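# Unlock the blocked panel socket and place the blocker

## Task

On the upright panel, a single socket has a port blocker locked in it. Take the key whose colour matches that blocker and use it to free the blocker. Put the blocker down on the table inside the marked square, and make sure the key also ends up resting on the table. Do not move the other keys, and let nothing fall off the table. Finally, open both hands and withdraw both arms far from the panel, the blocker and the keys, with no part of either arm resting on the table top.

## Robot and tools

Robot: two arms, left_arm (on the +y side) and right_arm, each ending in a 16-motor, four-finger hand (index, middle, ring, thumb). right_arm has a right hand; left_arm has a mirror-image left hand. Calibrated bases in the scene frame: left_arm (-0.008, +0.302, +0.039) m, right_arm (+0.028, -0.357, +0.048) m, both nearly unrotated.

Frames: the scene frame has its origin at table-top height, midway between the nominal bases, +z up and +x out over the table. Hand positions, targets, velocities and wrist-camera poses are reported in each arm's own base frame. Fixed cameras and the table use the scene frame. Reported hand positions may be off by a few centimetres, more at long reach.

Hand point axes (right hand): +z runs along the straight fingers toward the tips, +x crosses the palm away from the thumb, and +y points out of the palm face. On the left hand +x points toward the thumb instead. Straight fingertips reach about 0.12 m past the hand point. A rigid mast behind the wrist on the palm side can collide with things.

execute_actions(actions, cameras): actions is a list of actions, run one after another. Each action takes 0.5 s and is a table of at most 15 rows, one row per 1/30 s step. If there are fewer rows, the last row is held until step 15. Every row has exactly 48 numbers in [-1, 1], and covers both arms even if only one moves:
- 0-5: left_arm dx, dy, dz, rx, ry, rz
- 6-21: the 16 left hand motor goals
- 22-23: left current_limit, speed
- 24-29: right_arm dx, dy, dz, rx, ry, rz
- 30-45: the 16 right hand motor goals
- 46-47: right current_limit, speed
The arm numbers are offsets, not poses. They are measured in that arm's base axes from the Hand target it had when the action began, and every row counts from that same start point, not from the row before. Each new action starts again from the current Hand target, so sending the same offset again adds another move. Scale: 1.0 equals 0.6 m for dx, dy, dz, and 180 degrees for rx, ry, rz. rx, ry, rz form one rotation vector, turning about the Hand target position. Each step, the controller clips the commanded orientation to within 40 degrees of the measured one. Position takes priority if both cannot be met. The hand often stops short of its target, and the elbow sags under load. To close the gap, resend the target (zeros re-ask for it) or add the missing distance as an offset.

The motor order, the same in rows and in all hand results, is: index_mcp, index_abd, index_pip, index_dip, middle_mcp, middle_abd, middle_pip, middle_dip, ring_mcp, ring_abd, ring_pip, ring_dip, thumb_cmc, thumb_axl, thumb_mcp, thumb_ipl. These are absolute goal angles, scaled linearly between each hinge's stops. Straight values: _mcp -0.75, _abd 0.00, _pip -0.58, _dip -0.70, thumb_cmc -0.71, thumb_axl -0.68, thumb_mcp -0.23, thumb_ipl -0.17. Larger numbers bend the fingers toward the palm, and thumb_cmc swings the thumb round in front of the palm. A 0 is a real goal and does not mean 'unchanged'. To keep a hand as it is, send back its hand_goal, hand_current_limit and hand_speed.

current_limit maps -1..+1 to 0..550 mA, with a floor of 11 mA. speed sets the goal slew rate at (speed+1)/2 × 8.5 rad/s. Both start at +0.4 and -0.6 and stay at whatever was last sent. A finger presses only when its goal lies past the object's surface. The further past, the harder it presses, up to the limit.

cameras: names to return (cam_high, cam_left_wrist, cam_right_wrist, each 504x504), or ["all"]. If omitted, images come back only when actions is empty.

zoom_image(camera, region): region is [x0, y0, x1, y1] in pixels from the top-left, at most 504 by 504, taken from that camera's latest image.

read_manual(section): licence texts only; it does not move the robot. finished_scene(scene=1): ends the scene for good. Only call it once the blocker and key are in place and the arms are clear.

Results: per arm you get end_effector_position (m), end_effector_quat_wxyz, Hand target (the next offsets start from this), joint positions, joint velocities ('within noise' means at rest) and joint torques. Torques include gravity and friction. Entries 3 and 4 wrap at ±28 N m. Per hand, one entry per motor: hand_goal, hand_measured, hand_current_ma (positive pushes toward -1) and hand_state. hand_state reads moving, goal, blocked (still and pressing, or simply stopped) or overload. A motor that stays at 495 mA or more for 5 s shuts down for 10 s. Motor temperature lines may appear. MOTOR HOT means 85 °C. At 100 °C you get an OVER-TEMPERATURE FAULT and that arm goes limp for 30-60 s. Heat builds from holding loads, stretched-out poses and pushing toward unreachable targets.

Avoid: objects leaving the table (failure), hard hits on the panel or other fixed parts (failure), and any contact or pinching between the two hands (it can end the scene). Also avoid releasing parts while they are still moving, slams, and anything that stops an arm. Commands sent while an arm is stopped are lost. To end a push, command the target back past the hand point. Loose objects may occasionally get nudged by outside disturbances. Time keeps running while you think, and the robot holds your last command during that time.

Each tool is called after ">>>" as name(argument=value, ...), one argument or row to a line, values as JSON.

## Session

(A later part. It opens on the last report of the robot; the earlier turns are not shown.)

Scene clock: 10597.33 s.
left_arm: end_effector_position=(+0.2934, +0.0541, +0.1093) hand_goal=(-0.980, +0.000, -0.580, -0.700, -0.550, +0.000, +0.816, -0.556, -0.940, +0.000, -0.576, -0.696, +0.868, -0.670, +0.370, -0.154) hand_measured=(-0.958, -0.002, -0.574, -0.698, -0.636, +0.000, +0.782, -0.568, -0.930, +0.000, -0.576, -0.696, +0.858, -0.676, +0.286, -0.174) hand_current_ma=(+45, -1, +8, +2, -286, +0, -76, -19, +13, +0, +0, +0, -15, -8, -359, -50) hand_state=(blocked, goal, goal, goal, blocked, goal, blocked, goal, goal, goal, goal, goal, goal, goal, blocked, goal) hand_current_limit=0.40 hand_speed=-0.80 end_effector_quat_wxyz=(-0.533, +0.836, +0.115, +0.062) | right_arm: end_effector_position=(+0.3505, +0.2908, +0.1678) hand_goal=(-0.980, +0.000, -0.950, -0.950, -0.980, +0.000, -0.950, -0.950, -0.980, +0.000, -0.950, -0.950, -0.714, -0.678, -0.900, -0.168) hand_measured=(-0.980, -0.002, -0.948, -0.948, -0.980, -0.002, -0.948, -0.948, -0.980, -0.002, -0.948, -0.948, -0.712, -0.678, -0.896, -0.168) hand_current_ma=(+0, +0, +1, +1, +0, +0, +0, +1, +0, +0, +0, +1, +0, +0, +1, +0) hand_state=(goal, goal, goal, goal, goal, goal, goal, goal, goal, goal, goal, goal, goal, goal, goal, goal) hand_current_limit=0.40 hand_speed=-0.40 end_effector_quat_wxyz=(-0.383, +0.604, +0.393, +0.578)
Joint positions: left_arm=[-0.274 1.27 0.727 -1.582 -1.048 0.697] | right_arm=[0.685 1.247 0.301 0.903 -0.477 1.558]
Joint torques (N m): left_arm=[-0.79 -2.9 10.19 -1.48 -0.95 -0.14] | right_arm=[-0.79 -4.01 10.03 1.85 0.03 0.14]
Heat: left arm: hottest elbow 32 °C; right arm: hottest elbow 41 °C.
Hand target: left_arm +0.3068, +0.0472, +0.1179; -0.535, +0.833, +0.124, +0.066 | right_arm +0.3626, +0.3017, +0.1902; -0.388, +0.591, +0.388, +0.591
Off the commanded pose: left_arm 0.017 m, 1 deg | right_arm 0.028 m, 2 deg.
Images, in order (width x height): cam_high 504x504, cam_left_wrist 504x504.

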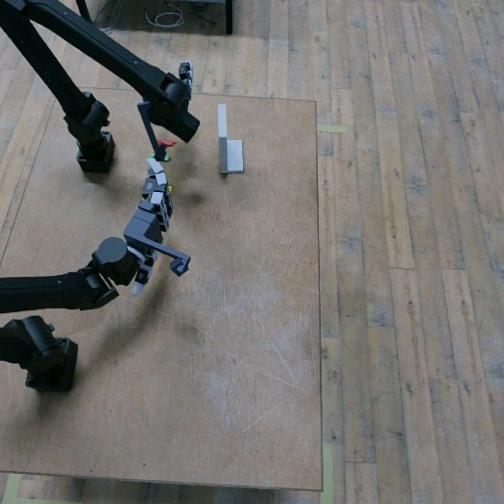

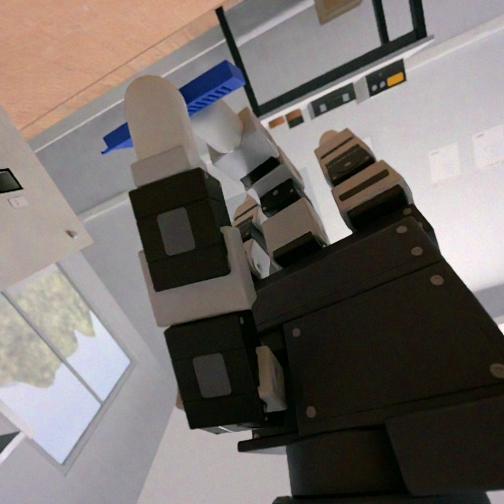

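>>> execute_actions(
  actions=[
    [[0.035,0,0.0,0,0,0,-0.98,0,-0.58,-0.7,-0.55,0,0.816,-0.556,-0.94,0,-0.576,-0.696,0.869,-0.67,0.37,-0.154,0.4,-0.8,0,0,0,0,0,0,-0.98,0,-0.95,-0.95,-0.98,0,-0.95,-0.95,-0.98,0,-0.95,-0.95,-0.714,-0.678,-0.9,-0.168,0.4,-0.4]],
    [[0.035,-0.01,0.0,0,0,0,-0.98,0,-0.58,-0.7,-0.55,0,0.816,-0.556,-0.94,0,-0.576,-0.696,0.869,-0.67,0.37,-0.154,0.4,-0.8,0,0,0,0,0,0,-0.98,0,-0.95,-0.95,-0.98,0,-0.95,-0.95,-0.98,0,-0.95,-0.95,-0.714,-0.678,-0.9,-0.168,0.4,-0.4]],
  ],
  cameras=["cam_left_wrist"],
)

Scene clock: 10640.93 s.
left_arm: end_effector_position=(+0.3357, +0.0432, +0.1109) hand_goal=(-0.980, +0.000, -0.580, -0.700, -0.550, +0.000, +0.816, -0.556, -0.940, +0.000, -0.576, -0.696, +0.868, -0.670, +0.370, -0.154) hand_measured=(-0.958, -0.002, -0.574, -0.698, -0.636, +0.000, +0.782, -0.568, -0.930, +0.000, -0.576, -0.696, +0.858, -0.676, +0.286, -0.174) hand_current_ma=(+45, -1, +8, +2, -286, +0, -76, -19, +13, +0, +0, +0, -15, -8, -359, -50) hand_state=(blocked, goal, goal, goal, blocked, goal, blocked, goal, goal, goal, goal, goal, goal, goal, blocked, goal) hand_current_limit=0.40 hand_speed=-0.80 end_effector_quat_wxyz=(-0.535, +0.834, +0.117, +0.062) | right_arm: end_effector_position=(+0.3505, +0.2908, +0.1678) hand_goal=(-0.980, +0.000, -0.950, -0.950, -0.980, +0.000, -0.950, -0.950, -0.980, +0.000, -0.950, -0.950, -0.714, -0.678, -0.900, -0.168) hand_measured=(-0.980, -0.002, -0.948, -0.948, -0.980, -0.002, -0.948, -0.948, -0.980, -0.002, -0.948, -0.948, -0.712, -0.678, -0.896, -0.168) hand_current_ma=(+0, +0, +1, +1, +0, +0, +0, +1, +0, +0, +0, +1, +0, +0, +1, +0) hand_state=(goal, goal, goal, goal, goal, goal, goal, goal, goal, goal, goal, goal, goal, goal, goal, goal) hand_current_limit=0.40 hand_speed=-0.40 end_effector_quat_wxyz=(-0.383, +0.604, +0.393, +0.578)
Joint positions: left_arm=[-0.274 1.392 0.841 -1.587 -1.051 0.684] | right_arm=[0.685 1.247 0.301 0.903 -0.477 1.558]
Joint torques (N m): left_arm=[0.32 -4.31 9.92 -1.46 -1.12 -0.17] | right_arm=[-0.73 -3.96 9.99 1.88 0.03 0.14]
Heat: left arm: hottest elbow 33 °C; right arm: hottest elbow 41 °C.
Hand target: left_arm +0.3488, +0.0412, +0.1179; -0.535, +0.833, +0.124, +0.066 | right_arm +0.3626, +0.3017, +0.1902; -0.388, +0.591, +0.388, +0.591
Off the commanded pose: left_arm 0.015 m, 1 deg | right_arm 0.028 m, 2 deg.
Images, in order (width x height): cam_left_wrist 504x504.

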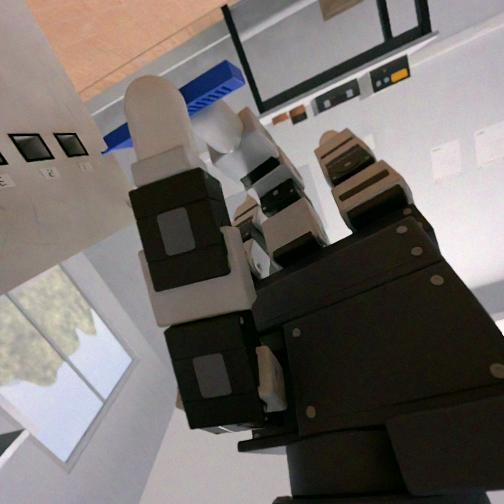

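>>> execute_actions(
  actions=[
    [[0.003,-0.03,-0.008,0,0,0,-0.98,0,-0.58,-0.7,-0.55,0,0.816,-0.556,-0.94,0,-0.576,-0.696,0.869,-0.67,0.37,-0.154,0.4,-0.8,0,0,0,0,0,0,-0.98,0,-0.95,-0.95,-0.98,0,-0.95,-0.95,-0.98,0,-0.95,-0.95,-0.714,-0.678,-0.9,-0.168,0.4,-0.4]],
    [[0.003,-0.0288,-0.009,0,0,0,-0.98,0,-0.58,-0.7,-0.55,0,0.816,-0.556,-0.94,0,-0.576,-0.696,0.869,-0.67,0.37,-0.154,0.4,-0.8,0,0,0,0,0,0,-0.98,0,-0.95,-0.95,-0.98,0,-0.95,-0.95,-0.98,0,-0.95,-0.95,-0.714,-0.678,-0.9,-0.168,0.4,-0.4]],
  ],
  cameras=["cam_left_wrist"],
)

>>> zoom_image(
  camera="cam_left_wrist",
  region=[0, 60, 150, 210],
)

Scene clock: 10663.23 s.
left_arm: end_effector_position=(+0.3405, +0.0123, +0.1017) hand_goal=(-0.980, +0.000, -0.580, -0.700, -0.550, +0.000, +0.816, -0.556, -0.940, +0.000, -0.576, -0.696, +0.868, -0.670, +0.370, -0.154) hand_measured=(-0.958, -0.002, -0.574, -0.698, -0.636, +0.000, +0.782, -0.568, -0.930, +0.000, -0.576, -0.696, +0.858, -0.676, +0.286, -0.174) hand_current_ma=(+45, -1, +8, +2, -286, +0, -76, -19, +13, +0, +0, +0, -15, -8, -359, -50) hand_state=(blocked, goal, goal, goal, blocked, goal, blocked, goal, goal, goal, goal, goal, goal, goal, blocked, goal) hand_current_limit=0.40 hand_speed=-0.80 end_effector_quat_wxyz=(-0.536, +0.833, +0.120, +0.062) | right_arm: end_effector_position=(+0.3505, +0.2908, +0.1678) hand_goal=(-0.980, +0.000, -0.950, -0.950, -0.980, +0.000, -0.950, -0.950, -0.980, +0.000, -0.950, -0.950, -0.714, -0.678, -0.900, -0.168) hand_measured=(-0.980, -0.002, -0.948, -0.948, -0.980, -0.002, -0.948, -0.948, -0.980, -0.002, -0.948, -0.948, -0.712, -0.678, -0.896, -0.168) hand_current_ma=(+0, +0, +1, +1, +0, +0, +0, +1, +0, +0, +0, +1, +0, +0, +1, +0) hand_state=(goal, goal, goal, goal, goal, goal, goal, goal, goal, goal, goal, goal, goal, goal, goal, goal) hand_current_limit=0.40 hand_speed=-0.40 end_effector_quat_wxyz=(-0.383, +0.604, +0.393, +0.578)
Joint positions: left_arm=[-0.363 1.473 0.879 -1.67 -0.997 0.533] | right_arm=[0.685 1.247 0.301 0.903 -0.477 1.558]
Joint torques (N m): left_arm=[-0.44 -5.07 9.55 -1.81 -0.82 -0.13] | right_arm=[-0.79 -4.07 10.02 1.83 0.04 0.13]
Heat: left arm: hottest elbow 33 °C; right arm: hottest elbow 41 °C.
Hand target: left_arm +0.3523, +0.0059, +0.1076; -0.534, +0.833, +0.124, +0.065 | right_arm +0.3626, +0.3017, +0.1902; -0.388, +0.591, +0.388, +0.591
Off the commanded pose: left_arm 0.015 m, 1 deg | right_arm 0.028 m, 2 deg.
joint sent to its limit (left arm) — joint 4 (wrist pitch), lower limit. The joint targets still meet the commanded pose.
Images, in order (width x height): cam_left_wrist 504x504.

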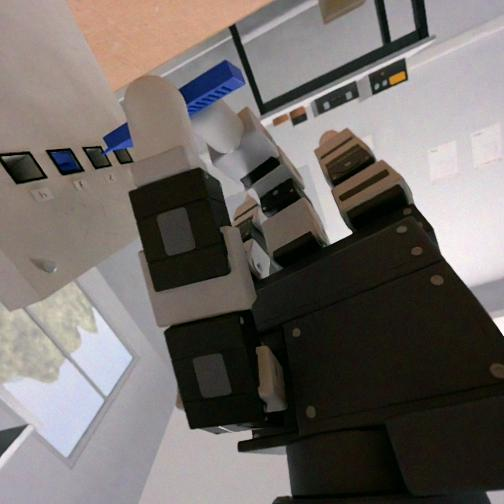

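Scaled by 3.360 from the camera's 504x504 image, which has a finer 720x720 frame.

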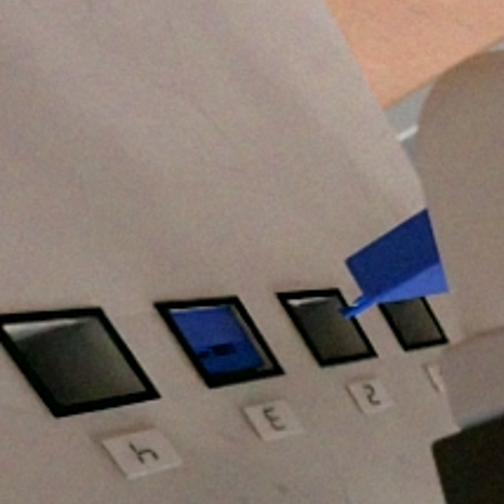

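>>> zoom_image(
  camera="cam_left_wrist",
  region=[40, 130, 100, 190],
)

>>> zoom_image(
  camera="cam_left_wrist",
  region=[85, 110, 145, 170],
)

Scaled by 8.400 from the camera's 504x504 image, which has a finer 720x720 frame.

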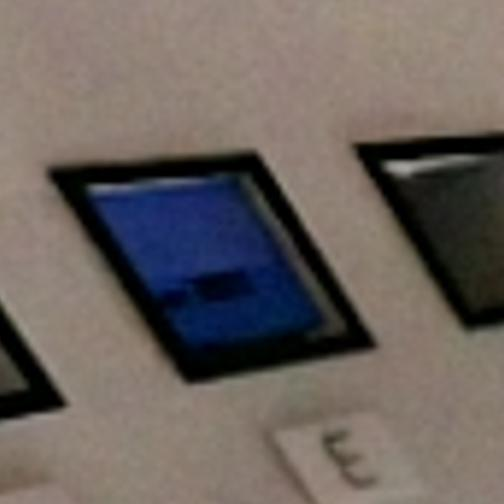

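Scaled by 8.400 from the camera's 504x504 image, which has a finer 720x720 frame.

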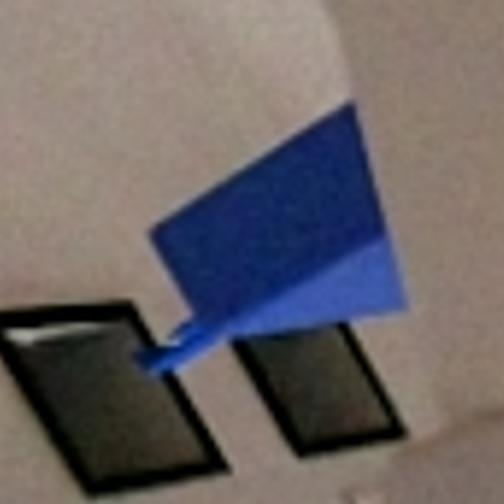

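>>> execute_actions(
  actions=[
    [[0.0255,-0.0087,-0.0013,0,0,0,-0.98,0,-0.58,-0.7,-0.55,0,0.816,-0.556,-0.94,0,-0.576,-0.696,0.869,-0.67,0.37,-0.154,0.4,-0.8,0,0,0,0,0,0,-0.98,0,-0.95,-0.95,-0.98,0,-0.95,-0.95,-0.98,0,-0.95,-0.95,-0.714,-0.678,-0.9,-0.168,0.4,-0.4]],
  ],
  cameras=["cam_left_wrist"],
)

>>> zoom_image(
  camera="cam_left_wrist",
  region=[60, 110, 140, 190],
)

Scene clock: 10701.80 s.
left_arm: end_effector_position=(+0.3562, +0.0063, +0.1024) hand_goal=(-0.980, +0.000, -0.580, -0.700, -0.550, +0.000, +0.816, -0.556, -0.940, +0.000, -0.576, -0.696, +0.868, -0.670, +0.370, -0.154) hand_measured=(-0.958, -0.002, -0.574, -0.698, -0.636, +0.000, +0.782, -0.568, -0.930, +0.000, -0.576, -0.696, +0.858, -0.676, +0.286, -0.174) hand_current_ma=(+45, -1, +8, +2, -286, +0, -76, -19, +13, +0, +0, +0, -15, -8, -359, -50) hand_state=(blocked, goal, goal, goal, blocked, goal, blocked, goal, goal, goal, goal, goal, goal, goal, blocked, goal) hand_current_limit=0.40 hand_speed=-0.80 end_effector_quat_wxyz=(-0.535, +0.834, +0.122, +0.064) | right_arm: end_effector_position=(+0.3505, +0.2908, +0.1678) hand_goal=(-0.980, +0.000, -0.950, -0.950, -0.980, +0.000, -0.950, -0.950, -0.980, +0.000, -0.950, -0.950, -0.714, -0.678, -0.900, -0.168) hand_measured=(-0.980, -0.002, -0.948, -0.948, -0.980, -0.002, -0.948, -0.948, -0.980, -0.002, -0.948, -0.948, -0.712, -0.678, -0.896, -0.168) hand_current_ma=(+0, +0, +1, +1, +0, +0, +0, +1, +0, +0, +0, +1, +0, +0, +1, +0) hand_state=(goal, goal, goal, goal, goal, goal, goal, goal, goal, goal, goal, goal, goal, goal, goal, goal) hand_current_limit=0.40 hand_speed=-0.40 end_effector_quat_wxyz=(-0.383, +0.604, +0.393, +0.578)
Joint positions: left_arm=[-0.363 1.51 0.924 -1.673 -0.996 0.532] | right_arm=[0.685 1.247 0.301 0.903 -0.477 1.558]
Joint torques (N m): left_arm=[-0.26 -5.42 9.61 -1.69 -0.91 -0.11] | right_arm=[-0.67 -3.96 10.06 1.84 0.02 0.14]
Heat: left arm: hottest elbow 33 °C; right arm: hottest elbow 41 °C.
Hand target: left_arm +0.3677, +0.0006, +0.1069; -0.534, +0.834, +0.124, +0.066 | right_arm +0.3626, +0.3017, +0.1902; -0.388, +0.591, +0.388, +0.591
Off the commanded pose: left_arm 0.013 m, 0 deg | right_arm 0.028 m, 2 deg.
joint sent to its limit (left arm) — joint 4 (wrist pitch), lower limit. The joint targets still meet the commanded pose.
Images, in order (width x height): cam_left_wrist 504x504.

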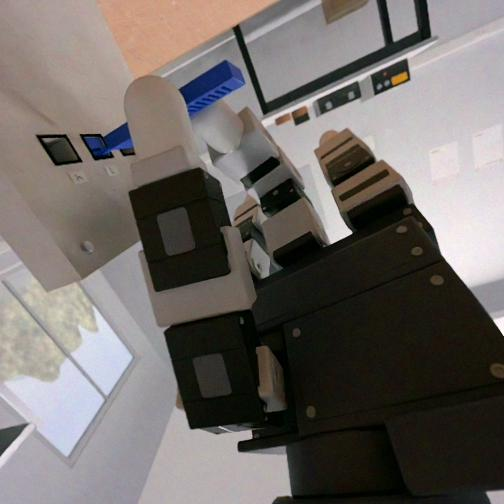

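Scaled by 6.300 from the camera's 504x504 image, which has a finer 720x720 frame.

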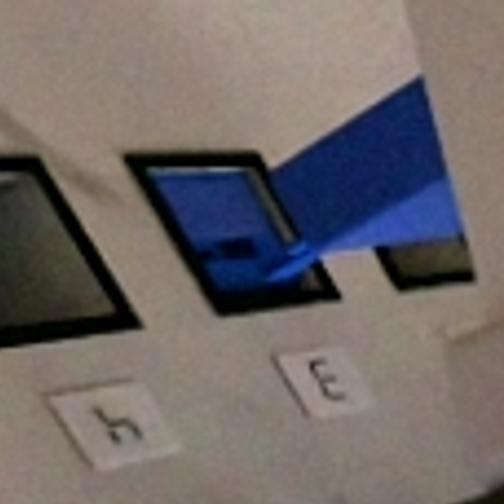

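>>> zoom_image(
  camera="cam_left_wrist",
  region=[75, 125, 120, 170],
)

Scaled by 11.200 from the camera's 504x504 image, which has a finer 720x720 frame.

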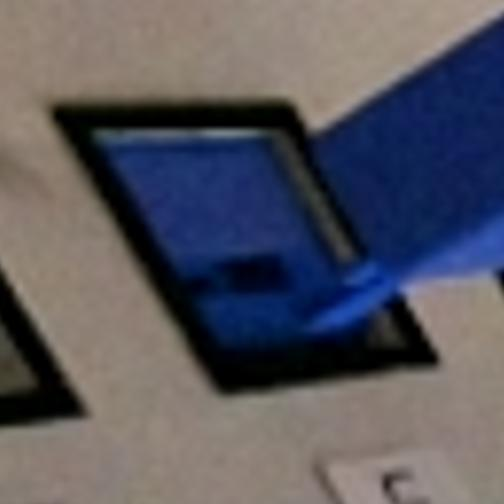

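>>> execute_actions(
  actions=[
    [[0.01,0.0118,-0.0163,0,0,0,-0.98,0,-0.58,-0.7,-0.55,0,0.816,-0.556,-0.94,0,-0.576,-0.696,0.869,-0.67,0.37,-0.154,0.4,-0.8,0,0,0,0,0,0,-0.98,0,-0.95,-0.95,-0.98,0,-0.95,-0.95,-0.98,0,-0.95,-0.95,-0.714,-0.678,-0.9,-0.168,0.4,-0.4]],
  ],
  cameras=["cam_left_wrist"],
)

>>> zoom_image(
  camera="cam_left_wrist",
  region=[75, 125, 120, 170],
)

Scene clock: 10749.93 s.
left_arm: end_effector_position=(+0.3592, +0.0100, +0.0956) hand_goal=(-0.980, +0.000, -0.580, -0.700, -0.550, +0.000, +0.816, -0.556, -0.940, +0.000, -0.576, -0.696, +0.868, -0.670, +0.370, -0.154) hand_measured=(-0.958, -0.002, -0.574, -0.698, -0.636, +0.000, +0.782, -0.568, -0.930, +0.000, -0.576, -0.696, +0.858, -0.676, +0.286, -0.174) hand_current_ma=(+45, -1, +8, +2, -286, +0, -76, -19, +13, +0, +0, +0, -15, -8, -359, -50) hand_state=(blocked, goal, goal, goal, blocked, goal, blocked, goal, goal, goal, goal, goal, goal, goal, blocked, goal) hand_current_limit=0.40 hand_speed=-0.80 end_effector_quat_wxyz=(-0.539, +0.832, +0.117, +0.059) | right_arm: end_effector_position=(+0.3505, +0.2908, +0.1678) hand_goal=(-0.980, +0.000, -0.950, -0.950, -0.980, +0.000, -0.950, -0.950, -0.980, +0.000, -0.950, -0.950, -0.714, -0.678, -0.900, -0.168) hand_measured=(-0.980, -0.002, -0.948, -0.948, -0.980, -0.002, -0.948, -0.948, -0.980, -0.002, -0.948, -0.948, -0.712, -0.678, -0.896, -0.168) hand_current_ma=(+0, +0, +1, +1, +0, +0, +0, +1, +0, +0, +0, +1, +0, +0, +1, +0) hand_state=(goal, goal, goal, goal, goal, goal, goal, goal, goal, goal, goal, goal, goal, goal, goal, goal) hand_current_limit=0.40 hand_speed=-0.40 end_effector_quat_wxyz=(-0.383, +0.604, +0.393, +0.578)
Joint positions: left_arm=[-0.351 1.53 0.924 -1.653 -1.008 0.549] | right_arm=[0.685 1.247 0.301 0.903 -0.477 1.558]
Joint torques (N m): left_arm=[0.73 -5.77 9.05 -0.54 -1.04 0.02] | right_arm=[-0.85 -3.96 10.03 1.88 0.03 0.14]
Heat: left arm: hottest elbow 34 °C; right arm: hottest elbow 41 °C.
Hand target: left_arm +0.3737, +0.0078, +0.0972; -0.534, +0.833, +0.124, +0.066 | right_arm +0.3626, +0.3017, +0.1902; -0.388, +0.591, +0.388, +0.591
Off the commanded pose: left_arm 0.015 m, 1 deg | right_arm 0.028 m, 2 deg.
Images, in order (width x height): cam_left_wrist 504x504.

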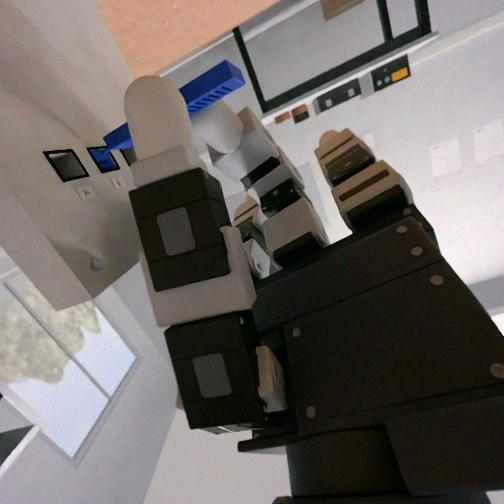

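Scaled by 11.200 from the camera's 504x504 image, which has a finer 720x720 frame.

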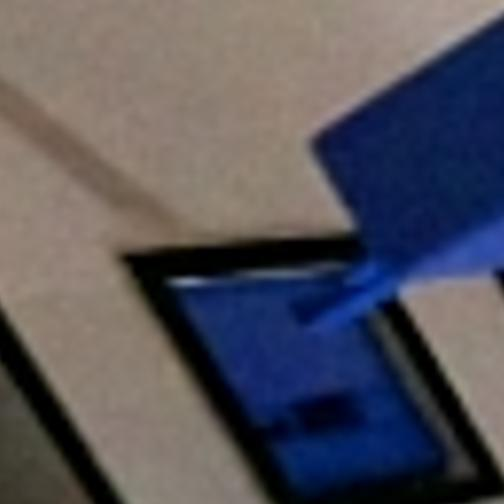

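>>> zoom_image(
  camera="cam_left_wrist",
  region=[95, 115, 145, 165],
)

>>> zoom_image(
  camera="cam_left_wrist",
  region=[205, 50, 255, 100],
)

Scaled by 10.080 from the camera's 504x504 image, which has a finer 720x720 frame.

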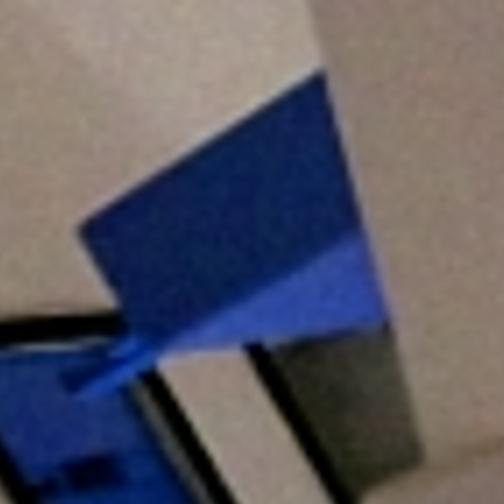

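Scaled by 10.080 from the camera's 504x504 image, which has a finer 720x720 frame.

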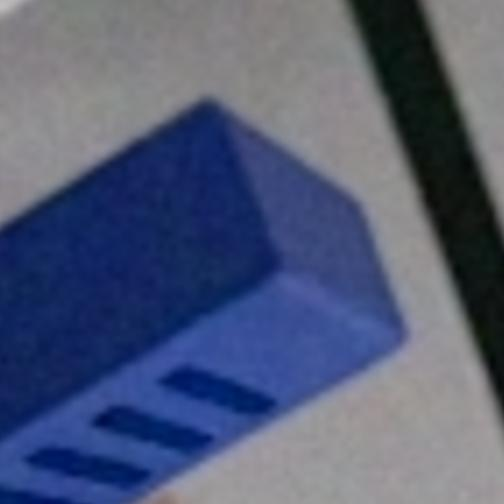

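>>> execute_actions(
  actions=[
    [[0.0008,-0.0135,0.0062,0.0005,-0.0039,0,-0.98,0,-0.58,-0.7,-0.55,0,0.816,-0.556,-0.94,0,-0.576,-0.696,0.869,-0.67,0.37,-0.154,0.4,-0.8,0,0,0,0,0,0,-0.98,0,-0.95,-0.95,-0.98,0,-0.95,-0.95,-0.98,0,-0.95,-0.95,-0.714,-0.678,-0.9,-0.168,0.4,-0.4]],
  ],
  cameras=["cam_left_wrist"],
)

>>> zoom_image(
  camera="cam_left_wrist",
  region=[75, 125, 120, 170],
)

Scene clock: 10869.30 s.
left_arm: end_effector_position=(+0.3610, +0.0078, +0.0961) hand_goal=(-0.980, +0.000, -0.580, -0.700, -0.550, +0.000, +0.816, -0.556, -0.940, +0.000, -0.576, -0.696, +0.868, -0.670, +0.370, -0.154) hand_measured=(-0.958, -0.002, -0.574, -0.698, -0.636, +0.000, +0.782, -0.568, -0.930, +0.000, -0.576, -0.696, +0.858, -0.676, +0.286, -0.174) hand_current_ma=(+45, -1, +8, +2, -286, +0, -76, -19, +13, +0, +0, +0, -16, -10, -358, -50) hand_state=(blocked, goal, goal, goal, blocked, goal, blocked, goal, goal, goal, goal, goal, goal, goal, blocked, goal) hand_current_limit=0.40 hand_speed=-0.80 end_effector_quat_wxyz=(-0.536, +0.832, +0.125, +0.064) | right_arm: end_effector_position=(+0.3505, +0.2908, +0.1678) hand_goal=(-0.980, +0.000, -0.950, -0.950, -0.980, +0.000, -0.950, -0.950, -0.980, +0.000, -0.950, -0.950, -0.714, -0.678, -0.900, -0.168) hand_measured=(-0.980, -0.002, -0.948, -0.948, -0.980, -0.002, -0.948, -0.948, -0.980, -0.002, -0.948, -0.948, -0.712, -0.678, -0.896, -0.168) hand_current_ma=(+0, +0, +1, +1, +0, +0, +0, +1, +0, +0, +0, +1, +0, +0, +1, +0) hand_state=(goal, goal, goal, goal, goal, goal, goal, goal, goal, goal, goal, goal, goal, goal, goal, goal) hand_current_limit=0.40 hand_speed=-0.40 end_effector_quat_wxyz=(-0.383, +0.604, +0.393, +0.578)
Joint positions: left_arm=[-0.356 1.531 0.926 -1.654 -1.002 0.53] | right_arm=[0.685 1.247 0.301 0.903 -0.477 1.558]
Joint torques (N m): left_arm=[-0.73 -5.66 9.61 -1.68 -0.88 -0.17] | right_arm=[-0.73 -3.9 9.99 1.88 0.04 0.14]
Heat: left arm: hottest elbow 34 °C; right arm: hottest elbow 41 °C.
Hand target: left_arm +0.3742, -0.0003, +0.1009; -0.534, +0.833, +0.127, +0.071 | right_arm +0.3626, +0.3017, +0.1902; -0.388, +0.591, +0.388, +0.591
Off the commanded pose: left_arm 0.016 m, 1 deg | right_arm 0.028 m, 2 deg.
Images, in order (width x height): cam_left_wrist 504x504.

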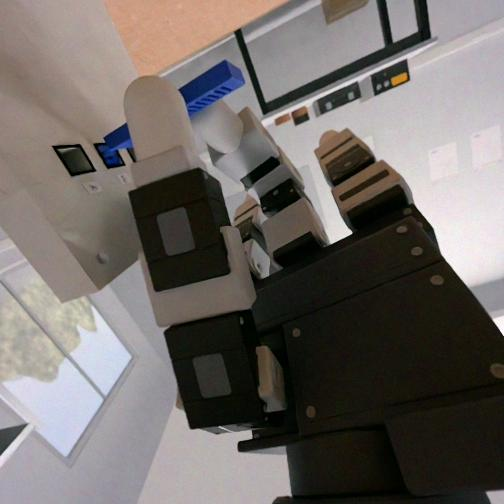

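Scaled by 11.200 from the camera's 504x504 image, which has a finer 720x720 frame.

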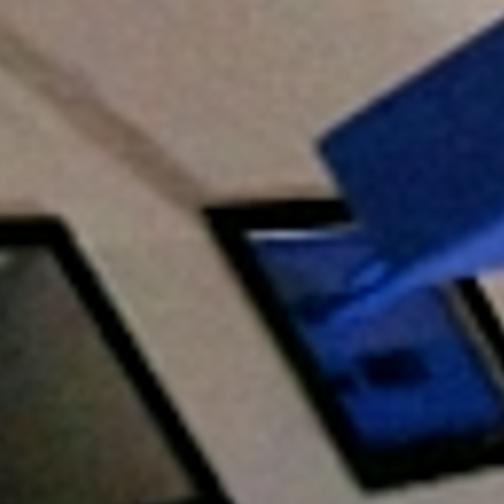

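>>> execute_actions(
  actions=[
    [[-0.0072,0.0192,0.0043,0.0013,0.0034,0,-0.98,0,-0.58,-0.7,-0.55,0,0.816,-0.556,-0.94,0,-0.576,-0.696,0.869,-0.67,0.37,-0.154,0.4,-0.8,0,0,0,0,0,0,-0.98,0,-0.95,-0.95,-0.98,0,-0.95,-0.95,-0.98,0,-0.95,-0.95,-0.714,-0.678,-0.9,-0.168,0.4,-0.4]],
  ],
  cameras=["cam_left_wrist"],
)

>>> zoom_image(
  camera="cam_left_wrist",
  region=[75, 125, 120, 170],
)

Scene clock: 10930.23 s.
left_arm: end_effector_position=(+0.3610, +0.0110, +0.0967) hand_goal=(-0.980, +0.000, -0.580, -0.700, -0.550, +0.000, +0.816, -0.556, -0.940, +0.000, -0.576, -0.696, +0.868, -0.670, +0.370, -0.154) hand_measured=(-0.958, -0.002, -0.574, -0.698, -0.636, +0.000, +0.782, -0.568, -0.930, +0.000, -0.576, -0.696, +0.858, -0.676, +0.286, -0.174) hand_current_ma=(+45, -1, +8, +2, -286, +0, -76, -19, +13, +0, +0, +0, -13, -8, -358, -52) hand_state=(blocked, goal, goal, goal, blocked, goal, blocked, goal, goal, goal, goal, goal, goal, goal, blocked, goal) hand_current_limit=0.40 hand_speed=-0.80 end_effector_quat_wxyz=(-0.541, +0.831, +0.117, +0.062) | right_arm: end_effector_position=(+0.3505, +0.2908, +0.1678) hand_goal=(-0.980, +0.000, -0.950, -0.950, -0.980, +0.000, -0.950, -0.950, -0.980, +0.000, -0.950, -0.950, -0.714, -0.678, -0.900, -0.168) hand_measured=(-0.980, -0.002, -0.948, -0.948, -0.980, -0.002, -0.948, -0.948, -0.980, -0.002, -0.948, -0.948, -0.712, -0.678, -0.896, -0.168) hand_current_ma=(+0, +0, +1, +1, +0, +0, +0, +1, +0, +0, +0, +1, +0, +0, +1, +0) hand_state=(goal, goal, goal, goal, goal, goal, goal, goal, goal, goal, goal, goal, goal, goal, goal, goal) hand_current_limit=0.40 hand_speed=-0.40 end_effector_quat_wxyz=(-0.383, +0.604, +0.393, +0.578)
Joint positions: left_arm=[-0.349 1.531 0.926 -1.654 -1.015 0.549] | right_arm=[0.685 1.247 0.301 0.903 -0.477 1.558]
Joint torques (N m): left_arm=[0.91 -7.18 8.43 -1.14 -1.08 0.01] | right_arm=[-0.73 -3.9 10.04 1.85 0.04 0.14]
Heat: left arm: hottest elbow 35 °C; right arm: hottest elbow 41 °C.
Hand target: left_arm +0.3699, +0.0112, +0.1034; -0.537, +0.832, +0.124, +0.067 | right_arm +0.3626, +0.3017, +0.1902; -0.388, +0.591, +0.388, +0.591
Off the commanded pose: left_arm 0.011 m, 1 deg | right_arm 0.028 m, 2 deg.
Images, in order (width x height): cam_left_wrist 504x504.

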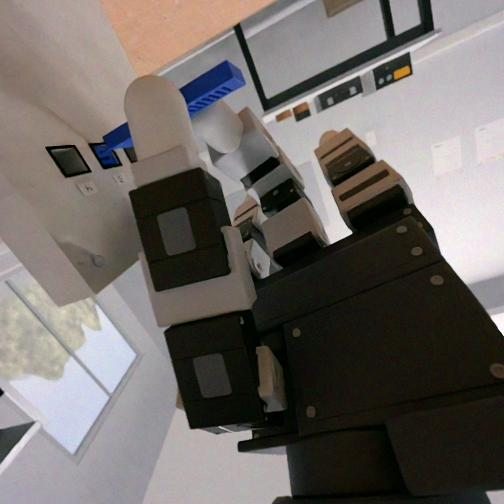

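Scaled by 11.200 from the camera's 504x504 image, which has a finer 720x720 frame.

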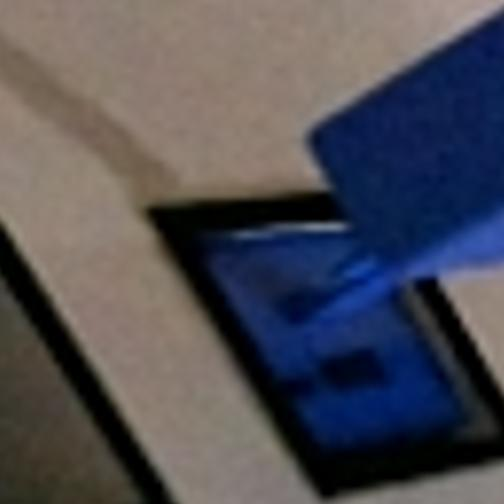

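>>> execute_actions(
  actions=[
    [[-0.018,0.0,-0.0085,0.002,0.0055,0,-0.98,0,-0.58,-0.7,-0.55,0,0.816,-0.556,-0.94,0,-0.576,-0.696,0.869,-0.67,0.37,-0.154,0.4,-0.8,0,0,0,0,0,0,-0.98,0,-0.95,-0.95,-0.98,0,-0.95,-0.95,-0.98,0,-0.95,-0.95,-0.714,-0.678,-0.9,-0.168,0.4,-0.4]],
  ],
  cameras=[],
)

Scene clock: 10945.63 s.
left_arm: end_effector_position=(+0.3608, +0.0109, +0.0966) hand_goal=(-0.980, +0.000, -0.580, -0.700, -0.550, +0.000, +0.816, -0.556, -0.940, +0.000, -0.576, -0.696, +0.868, -0.670, +0.370, -0.154) hand_measured=(-0.958, -0.002, -0.574, -0.698, -0.636, +0.000, +0.782, -0.568, -0.930, +0.000, -0.576, -0.696, +0.858, -0.676, +0.286, -0.174) hand_current_ma=(+45, -1, +8, +2, -286, +0, -76, -19, +13, +0, +0, +0, -13, -8, -358, -52) hand_state=(blocked, goal, goal, goal, blocked, goal, blocked, goal, goal, goal, goal, goal, goal, goal, blocked, goal) hand_current_limit=0.40 hand_speed=-0.80 end_effector_quat_wxyz=(-0.540, +0.831, +0.117, +0.061) | right_arm: end_effector_position=(+0.3505, +0.2908, +0.1678) hand_goal=(-0.980, +0.000, -0.950, -0.950, -0.980, +0.000, -0.950, -0.950, -0.980, +0.000, -0.950, -0.950, -0.714, -0.678, -0.900, -0.168) hand_measured=(-0.980, -0.002, -0.948, -0.948, -0.980, -0.002, -0.948, -0.948, -0.980, -0.002, -0.948, -0.948, -0.712, -0.678, -0.896, -0.168) hand_current_ma=(+0, +0, +1, +1, +0, +0, +0, +1, +0, +0, +0, +1, +0, +0, +1, +0) hand_state=(goal, goal, goal, goal, goal, goal, goal, goal, goal, goal, goal, goal, goal, goal, goal, goal) hand_current_limit=0.40 hand_speed=-0.40 end_effector_quat_wxyz=(-0.383, +0.604, +0.393, +0.578)
Joint positions: left_arm=[-0.349 1.531 0.926 -1.654 -1.014 0.549] | right_arm=[0.685 1.247 0.301 0.903 -0.477 1.558]
Joint torques (N m): left_arm=[-0.03 -7.36 6.63 -1.55 -0.83 -0.13] | right_arm=[-0.79 -4.07 10.03 1.87 0.03 0.14]
Heat: left arm: hottest elbow 34 °C; right arm: hottest elbow 41 °C.
Hand target: left_arm +0.3591, +0.0111, +0.0983; -0.540, +0.831, +0.119, +0.060 | right_arm +0.3626, +0.3017, +0.1902; -0.388, +0.591, +0.388, +0.591
Off the commanded pose: left_arm 0.002 m, 0 deg | right_arm 0.028 m, 2 deg.
No camera images: "cameras" was empty.

>>> execute_actions(
  actions=[
    [[-0.012,0.0,-0.0,0.001,0.002,0,-0.98,0,-0.58,-0.7,-0.55,0,0.816,-0.556,-0.94,0,-0.576,-0.696,0.869,-0.67,0.37,-0.154,0.4,-0.8,0,0,0,0,0,0,-0.98,0,-0.95,-0.95,-0.98,0,-0.95,-0.95,-0.98,0,-0.95,-0.95,-0.714,-0.678,-0.9,-0.168,0.4,-0.4]],
  ],
  cameras=["cam_left_wrist"],
)

>>> zoom_image(
  camera="cam_left_wrist",
  region=[75, 125, 120, 170],
)

Scene clock: 10953.43 s.
left_arm: end_effector_position=(+0.3579, +0.0120, +0.0965) hand_goal=(-0.980, +0.000, -0.580, -0.700, -0.550, +0.000, +0.816, -0.556, -0.940, +0.000, -0.576, -0.696, +0.868, -0.670, +0.370, -0.154) hand_measured=(-0.958, -0.002, -0.574, -0.698, -0.636, +0.000, +0.782, -0.568, -0.930, +0.000, -0.576, -0.696, +0.858, -0.676, +0.286, -0.174) hand_current_ma=(+45, -1, +8, +2, -286, +0, -76, -19, +13, +0, +0, +0, -13, -8, -358, -52) hand_state=(blocked, goal, goal, goal, blocked, goal, blocked, goal, goal, goal, goal, goal, goal, goal, blocked, goal) hand_current_limit=0.40 hand_speed=-0.80 end_effector_quat_wxyz=(-0.540, +0.831, +0.121, +0.060) | right_arm: end_effector_position=(+0.3505, +0.2908, +0.1678) hand_goal=(-0.980, +0.000, -0.950, -0.950, -0.980, +0.000, -0.950, -0.950, -0.980, +0.000, -0.950, -0.950, -0.714, -0.678, -0.900, -0.168) hand_measured=(-0.980, -0.002, -0.948, -0.948, -0.980, -0.002, -0.948, -0.948, -0.980, -0.002, -0.948, -0.948, -0.712, -0.678, -0.896, -0.168) hand_current_ma=(+0, +0, +1, +1, +0, +0, +0, +1, +0, +0, +0, +1, +0, +0, +1, +0) hand_state=(goal, goal, goal, goal, goal, goal, goal, goal, goal, goal, goal, goal, goal, goal, goal, goal) hand_current_limit=0.40 hand_speed=-0.40 end_effector_quat_wxyz=(-0.383, +0.604, +0.393, +0.578)
Joint positions: left_arm=[-0.349 1.527 0.92 -1.66 -1.009 0.537] | right_arm=[0.685 1.247 0.301 0.903 -0.477 1.558]
Joint torques (N m): left_arm=[-0.67 -7.71 5.98 -1.81 -0.82 -0.17] | right_arm=[-0.67 -3.9 10.04 1.84 0.03 0.15]
Heat: left arm: hottest elbow 34 °C; right arm: hottest elbow 41 °C.
Hand target: left_arm +0.3518, +0.0111, +0.0983; -0.542, +0.830, +0.118, +0.057 | right_arm +0.3626, +0.3017, +0.1902; -0.388, +0.591, +0.388, +0.591
Off the commanded pose: left_arm 0.006 m, 1 deg | right_arm 0.028 m, 2 deg.
Images, in order (width x height): cam_left_wrist 504x504.

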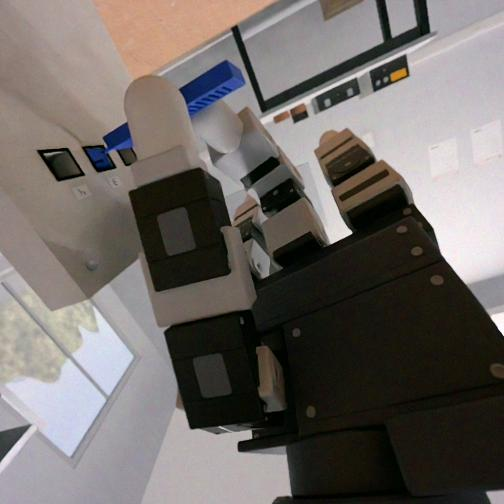

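Scaled by 11.200 from the camera's 504x504 image, which has a finer 720x720 frame.

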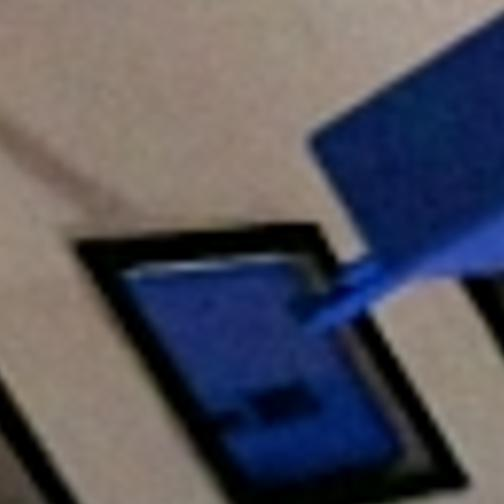

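>>> zoom_image(
  camera="cam_left_wrist",
  region=[92, 140, 116, 164],
)

Scaled by 21.000 from the camera's 504x504 image, which has a finer 720x720 frame.

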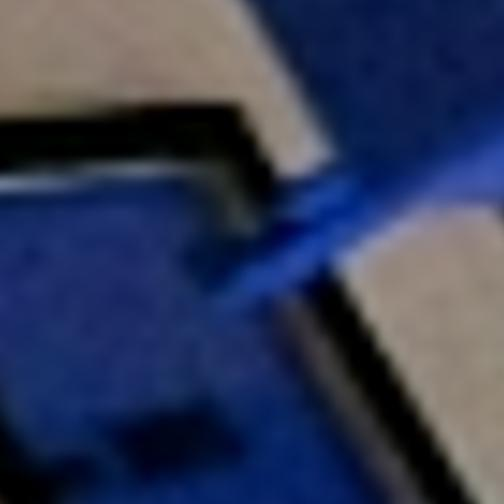

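>>> zoom_image(
  camera="cam_left_wrist",
  region=[205, 50, 255, 100],
)

>>> zoom_image(
  camera="cam_left_wrist",
  region=[95, 115, 145, 165],
)

Scaled by 10.080 from the camera's 504x504 image, which has a finer 720x720 frame.

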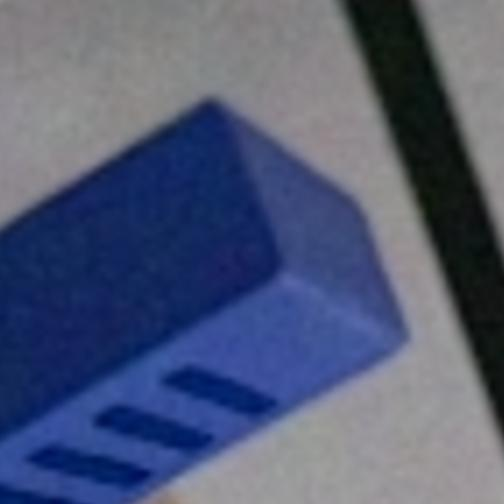

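Scaled by 10.080 from the camera's 504x504 image, which has a finer 720x720 frame.

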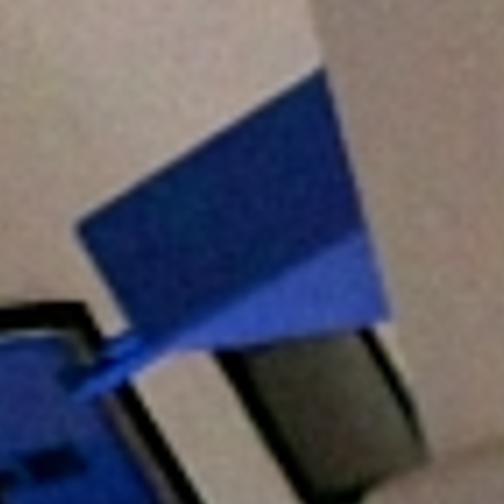

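>>> zoom_image(
  camera="cam_left_wrist",
  region=[30, 130, 110, 210],
)

Scaled by 6.300 from the camera's 504x504 image, which has a finer 720x720 frame.

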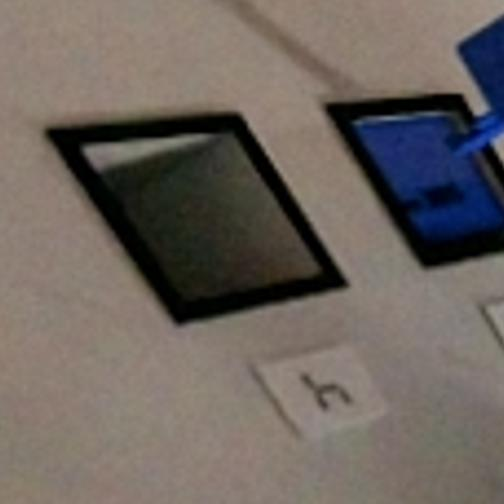

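>>> execute_actions(
  actions=[
    [[0,-0.0017,0.0083,0.001,0.0026,0, -0.98,0,-0.58,-0.7, -0.55,0,0.816,-0.556, -0.94,0,-0.576,-0.696, 0.869,-0.67,0.37,-0.154, 0.4,-0.8, 0,0,0,0,0,0, -0.98,0,-0.95,-0.95, -0.98,0,-0.95,-0.95, -0.98,0,-0.95,-0.95, -0.714,-0.678,-0.9,-0.168, 0.4,-0.4]],
  ],
  cameras=[],
)

Scene clock: 11075.43 s.
left_arm: end_effector_position=(+0.3562, +0.0126, +0.1004) hand_goal=(-0.980, +0.000, -0.580, -0.700, -0.550, +0.000, +0.816, -0.556, -0.940, +0.000, -0.576, -0.696, +0.868, -0.670, +0.370, -0.154) hand_measured=(-0.958, -0.002, -0.574, -0.698, -0.636, +0.000, +0.782, -0.568, -0.930, +0.000, -0.576, -0.696, +0.858, -0.676, +0.286, -0.174) hand_current_ma=(+45, -1, +8, +2, -286, +0, -76, -19, +13, +0, +0, +0, -13, -8, -358, -52) hand_state=(blocked, goal, goal, goal, blocked, goal, blocked, goal, goal, goal, goal, goal, goal, goal, blocked, goal) hand_current_limit=0.40 hand_speed=-0.80 end_effector_quat_wxyz=(-0.540, +0.831, +0.121, +0.060) | right_arm: end_effector_position=(+0.3505, +0.2908, +0.1678) hand_goal=(-0.980, +0.000, -0.950, -0.950, -0.980, +0.000, -0.950, -0.950, -0.980, +0.000, -0.950, -0.950, -0.714, -0.678, -0.900, -0.168) hand_measured=(-0.980, -0.002, -0.948, -0.948, -0.980, -0.002, -0.948, -0.948, -0.980, -0.002, -0.948, -0.948, -0.712, -0.678, -0.896, -0.168) hand_current_ma=(+0, +0, +1, +1, +0, +0, +0, +1, +0, +0, +0, +1, +0, +0, +1, +0) hand_state=(goal, goal, goal, goal, goal, goal, goal, goal, goal, goal, goal, goal, goal, goal, goal, goal) hand_current_limit=0.40 hand_speed=-0.40 end_effector_quat_wxyz=(-0.383, +0.604, +0.393, +0.578)
Joint positions: left_arm=[-0.349 1.516 0.92 -1.67 -1.009 0.537] | right_arm=[0.685 1.247 0.301 0.903 -0.477 1.558]
Joint torques (N m): left_arm=[-0.73 -7.47 6.56 -1.8 -0.82 -0.02] | right_arm=[-0.73 -3.9 10.04 1.85 0.03 0.15]
Heat: left arm: hottest elbow 30 °C; right arm: hottest elbow 41 °C.
Hand target: left_arm +0.3518, +0.0101, +0.1033; -0.544, +0.829, +0.115, +0.054 | right_arm +0.3626, +0.3017, +0.1902; -0.388, +0.591, +0.388, +0.591
Off the commanded pose: left_arm 0.006 m, 1 deg | right_arm 0.028 m, 2 deg.
joint sent to its limit (left arm) — joint 4 (wrist pitch), lower limit. The joint targets still meet the commanded pose.
No camera images: "cameras" was empty.

>>> execute_actions(
  actions=[],
  cameras=["cam_left_wrist"],
)

>>> zoom_image(
  camera="cam_left_wrist",
  region=[75, 125, 120, 170],
)

>>> zoom_image(
  camera="cam_left_wrist",
  region=[50, 110, 150, 210],
)

Scene clock: 11080.87 s.
left_arm: end_effector_position=(+0.3562, +0.0126, +0.1004) hand_goal=(-0.980, +0.000, -0.580, -0.700, -0.550, +0.000, +0.816, -0.556, -0.940, +0.000, -0.576, -0.696, +0.868, -0.670, +0.370, -0.154) hand_measured=(-0.958, -0.002, -0.574, -0.698, -0.636, +0.000, +0.782, -0.568, -0.930, +0.000, -0.576, -0.696, +0.858, -0.676, +0.286, -0.174) hand_current_ma=(+45, -1, +8, +2, -286, +0, -76, -19, +13, +0, +0, +0, -13, -8, -358, -52) hand_state=(blocked, goal, goal, goal, blocked, goal, blocked, goal, goal, goal, goal, goal, goal, goal, blocked, goal) hand_current_limit=0.40 hand_speed=-0.80 end_effector_quat_wxyz=(-0.540, +0.831, +0.121, +0.060) | right_arm: end_effector_position=(+0.3505, +0.2908, +0.1678) hand_goal=(-0.980, +0.000, -0.950, -0.950, -0.980, +0.000, -0.950, -0.950, -0.980, +0.000, -0.950, -0.950, -0.714, -0.678, -0.900, -0.168) hand_measured=(-0.980, -0.002, -0.948, -0.948, -0.980, -0.002, -0.948, -0.948, -0.980, -0.002, -0.948, -0.948, -0.712, -0.678, -0.896, -0.168) hand_current_ma=(+0, +0, +1, +1, +0, +0, +0, +1, +0, +0, +0, +1, +0, +0, +1, +0) hand_state=(goal, goal, goal, goal, goal, goal, goal, goal, goal, goal, goal, goal, goal, goal, goal, goal) hand_current_limit=0.40 hand_speed=-0.40 end_effector_quat_wxyz=(-0.383, +0.604, +0.393, +0.578)
Joint positions: left_arm=[-0.349 1.516 0.92 -1.67 -1.009 0.537] | right_arm=[0.685 1.247 0.301 0.903 -0.477 1.558]
Joint velocities: within noise
Joint torques (N m): left_arm=[-0.67 -7.53 6.53 -1.8 -0.83 -0.03] | right_arm=[-0.79 -3.84 10.03 1.87 0.04 0.14]
Motor temperatures (°C): left_arm=[23 27 30 24 26 25] | right_arm=[23 25 41 24 25 25]
Heat: left arm: hottest elbow 30 °C; right arm: hottest elbow 41 °C.
Hand target: left_arm +0.3518, +0.0101, +0.1033; -0.544, +0.829, +0.115, +0.054 | right_arm +0.3626, +0.3017, +0.1902; -0.388, +0.591, +0.388, +0.591
Off the commanded pose: left_arm 0.006 m, 1 deg | right_arm 0.028 m, 2 deg.
Images, in order (width x height): cam_left_wrist 504x504.

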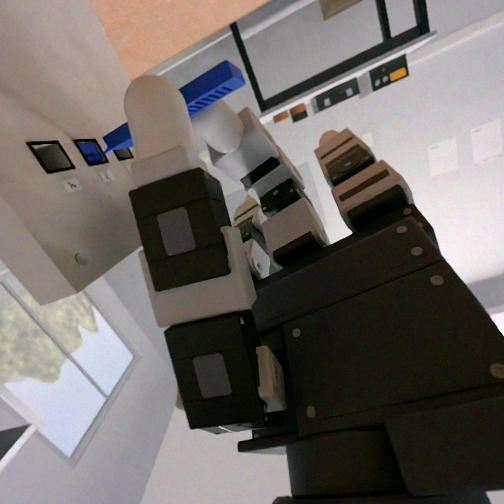

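Scaled by 11.200 from the camera's 504x504 image, which has a finer 720x720 frame.

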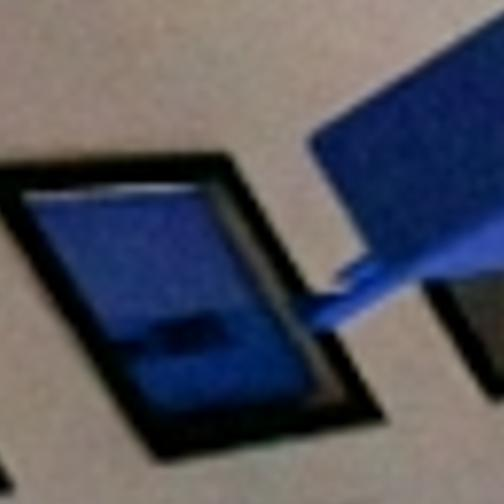

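Scaled by 5.040 from the camera's 504x504 image, which has a finer 720x720 frame.

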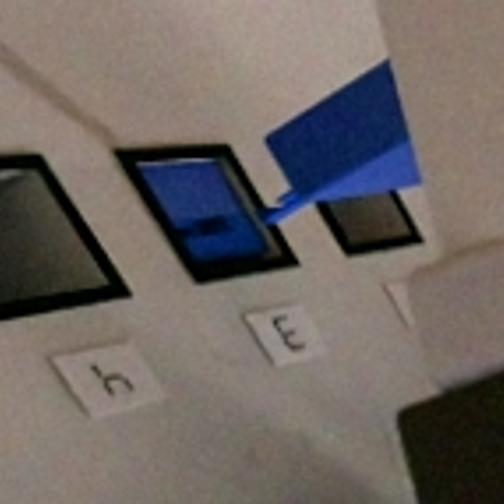

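>>> zoom_image(
  camera="cam_left_wrist",
  region=[83, 142, 107, 166],
)

>>> zoom_image(
  camera="cam_left_wrist",
  region=[92, 140, 116, 164],
)

Scaled by 21.000 from the camera's 504x504 image, which has a finer 720x720 frame.

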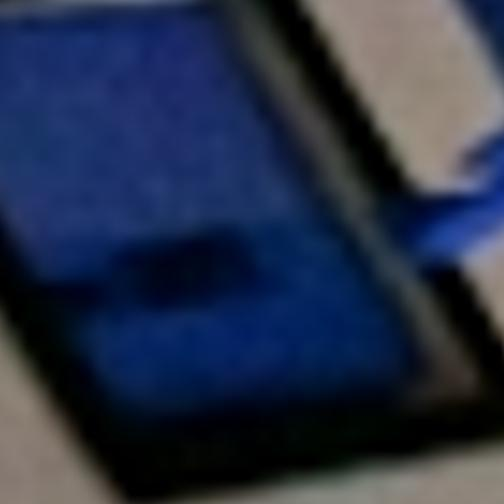

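Scaled by 21.000 from the camera's 504x504 image, which has a finer 720x720 frame.

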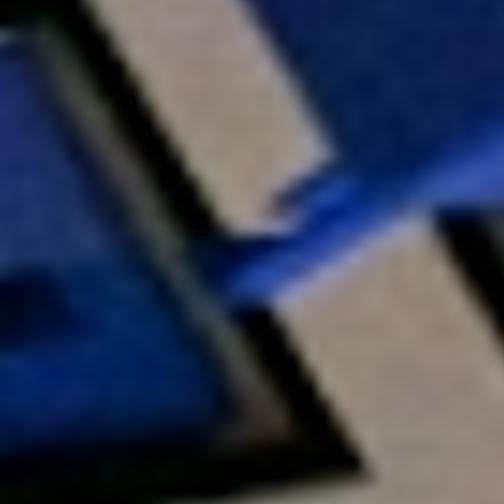

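>>> zoom_image(
  camera="cam_left_wrist",
  region=[98, 144, 114, 160],
)

>>> zoom_image(
  camera="cam_left_wrist",
  region=[83, 148, 99, 164],
)

Scaled by 31.500 from the camera's 504x504 image, which has a finer 720x720 frame.

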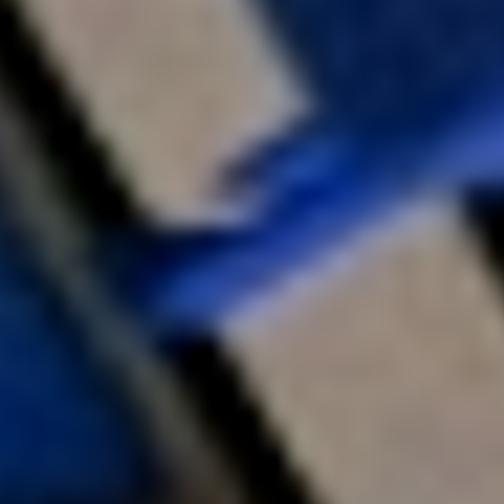

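Scaled by 31.500 from the camera's 504x504 image, which has a finer 720x720 frame.

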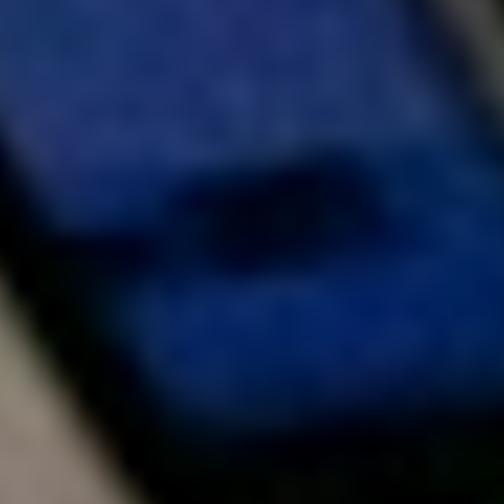

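>>> execute_actions(
  actions=[
    [[0.0167,-0.0042,-0.001,0,0,0, -0.98,0,-0.58,-0.7, -0.55,0,0.816,-0.556, -0.94,0,-0.576,-0.696, 0.869,-0.67,0.37,-0.154, 0.4,-0.8, 0,0,0,0,0,0, -0.98,0,-0.95,-0.95, -0.98,0,-0.95,-0.95, -0.98,0,-0.95,-0.95, -0.714,-0.678,-0.9,-0.168, 0.4,-0.4]],
  ],
  cameras=[],
)

Scene clock: 11240.10 s.
left_arm: end_effector_position=(+0.3562, +0.0126, +0.1004) hand_goal=(-0.980, +0.000, -0.580, -0.700, -0.550, +0.000, +0.816, -0.556, -0.940, +0.000, -0.576, -0.696, +0.868, -0.670, +0.370, -0.154) hand_measured=(-0.958, -0.002, -0.574, -0.698, -0.636, +0.000, +0.782, -0.568, -0.930, +0.000, -0.576, -0.696, +0.858, -0.676, +0.286, -0.174) hand_current_ma=(+45, -1, +8, +2, -286, +0, -76, -19, +13, +0, +0, +0, -13, -8, -358, -52) hand_state=(blocked, goal, goal, goal, blocked, goal, blocked, goal, goal, goal, goal, goal, goal, goal, blocked, goal) hand_current_limit=0.40 hand_speed=-0.80 end_effector_quat_wxyz=(-0.540, +0.831, +0.121, +0.060) | right_arm: end_effector_position=(+0.3505, +0.2908, +0.1678) hand_goal=(-0.980, +0.000, -0.950, -0.950, -0.980, +0.000, -0.950, -0.950, -0.980, +0.000, -0.950, -0.950, -0.714, -0.678, -0.900, -0.168) hand_measured=(-0.980, -0.002, -0.948, -0.948, -0.980, -0.002, -0.948, -0.948, -0.980, -0.002, -0.948, -0.948, -0.712, -0.678, -0.896, -0.168) hand_current_ma=(+0, +0, +1, +1, +0, +0, +0, +1, +0, +0, +0, +1, +0, +0, +1, +0) hand_state=(goal, goal, goal, goal, goal, goal, goal, goal, goal, goal, goal, goal, goal, goal, goal, goal) hand_current_limit=0.40 hand_speed=-0.40 end_effector_quat_wxyz=(-0.383, +0.604, +0.393, +0.578)
Joint positions: left_arm=[-0.349 1.516 0.92 -1.67 -1.009 0.537] | right_arm=[0.685 1.247 0.301 0.903 -0.477 1.558]
Joint torques (N m): left_arm=[-0.5 -5.83 8.57 -1.83 -0.9 0] | right_arm=[-0.73 -4.01 10.02 1.87 0.03 0.14]
Heat: left arm: hottest elbow 30 °C; right arm: hottest elbow 41 °C.
Hand target: left_arm +0.3619, +0.0076, +0.1027; -0.544, +0.829, +0.115, +0.054 | right_arm +0.3626, +0.3017, +0.1902; -0.388, +0.591, +0.388, +0.591
Off the commanded pose: left_arm 0.008 m, 1 deg | right_arm 0.028 m, 2 deg.
joint sent to its limit (left arm) — joint 4 (wrist pitch), lower limit. The joint targets still meet the commanded pose.
No camera images: "cameras" was empty.


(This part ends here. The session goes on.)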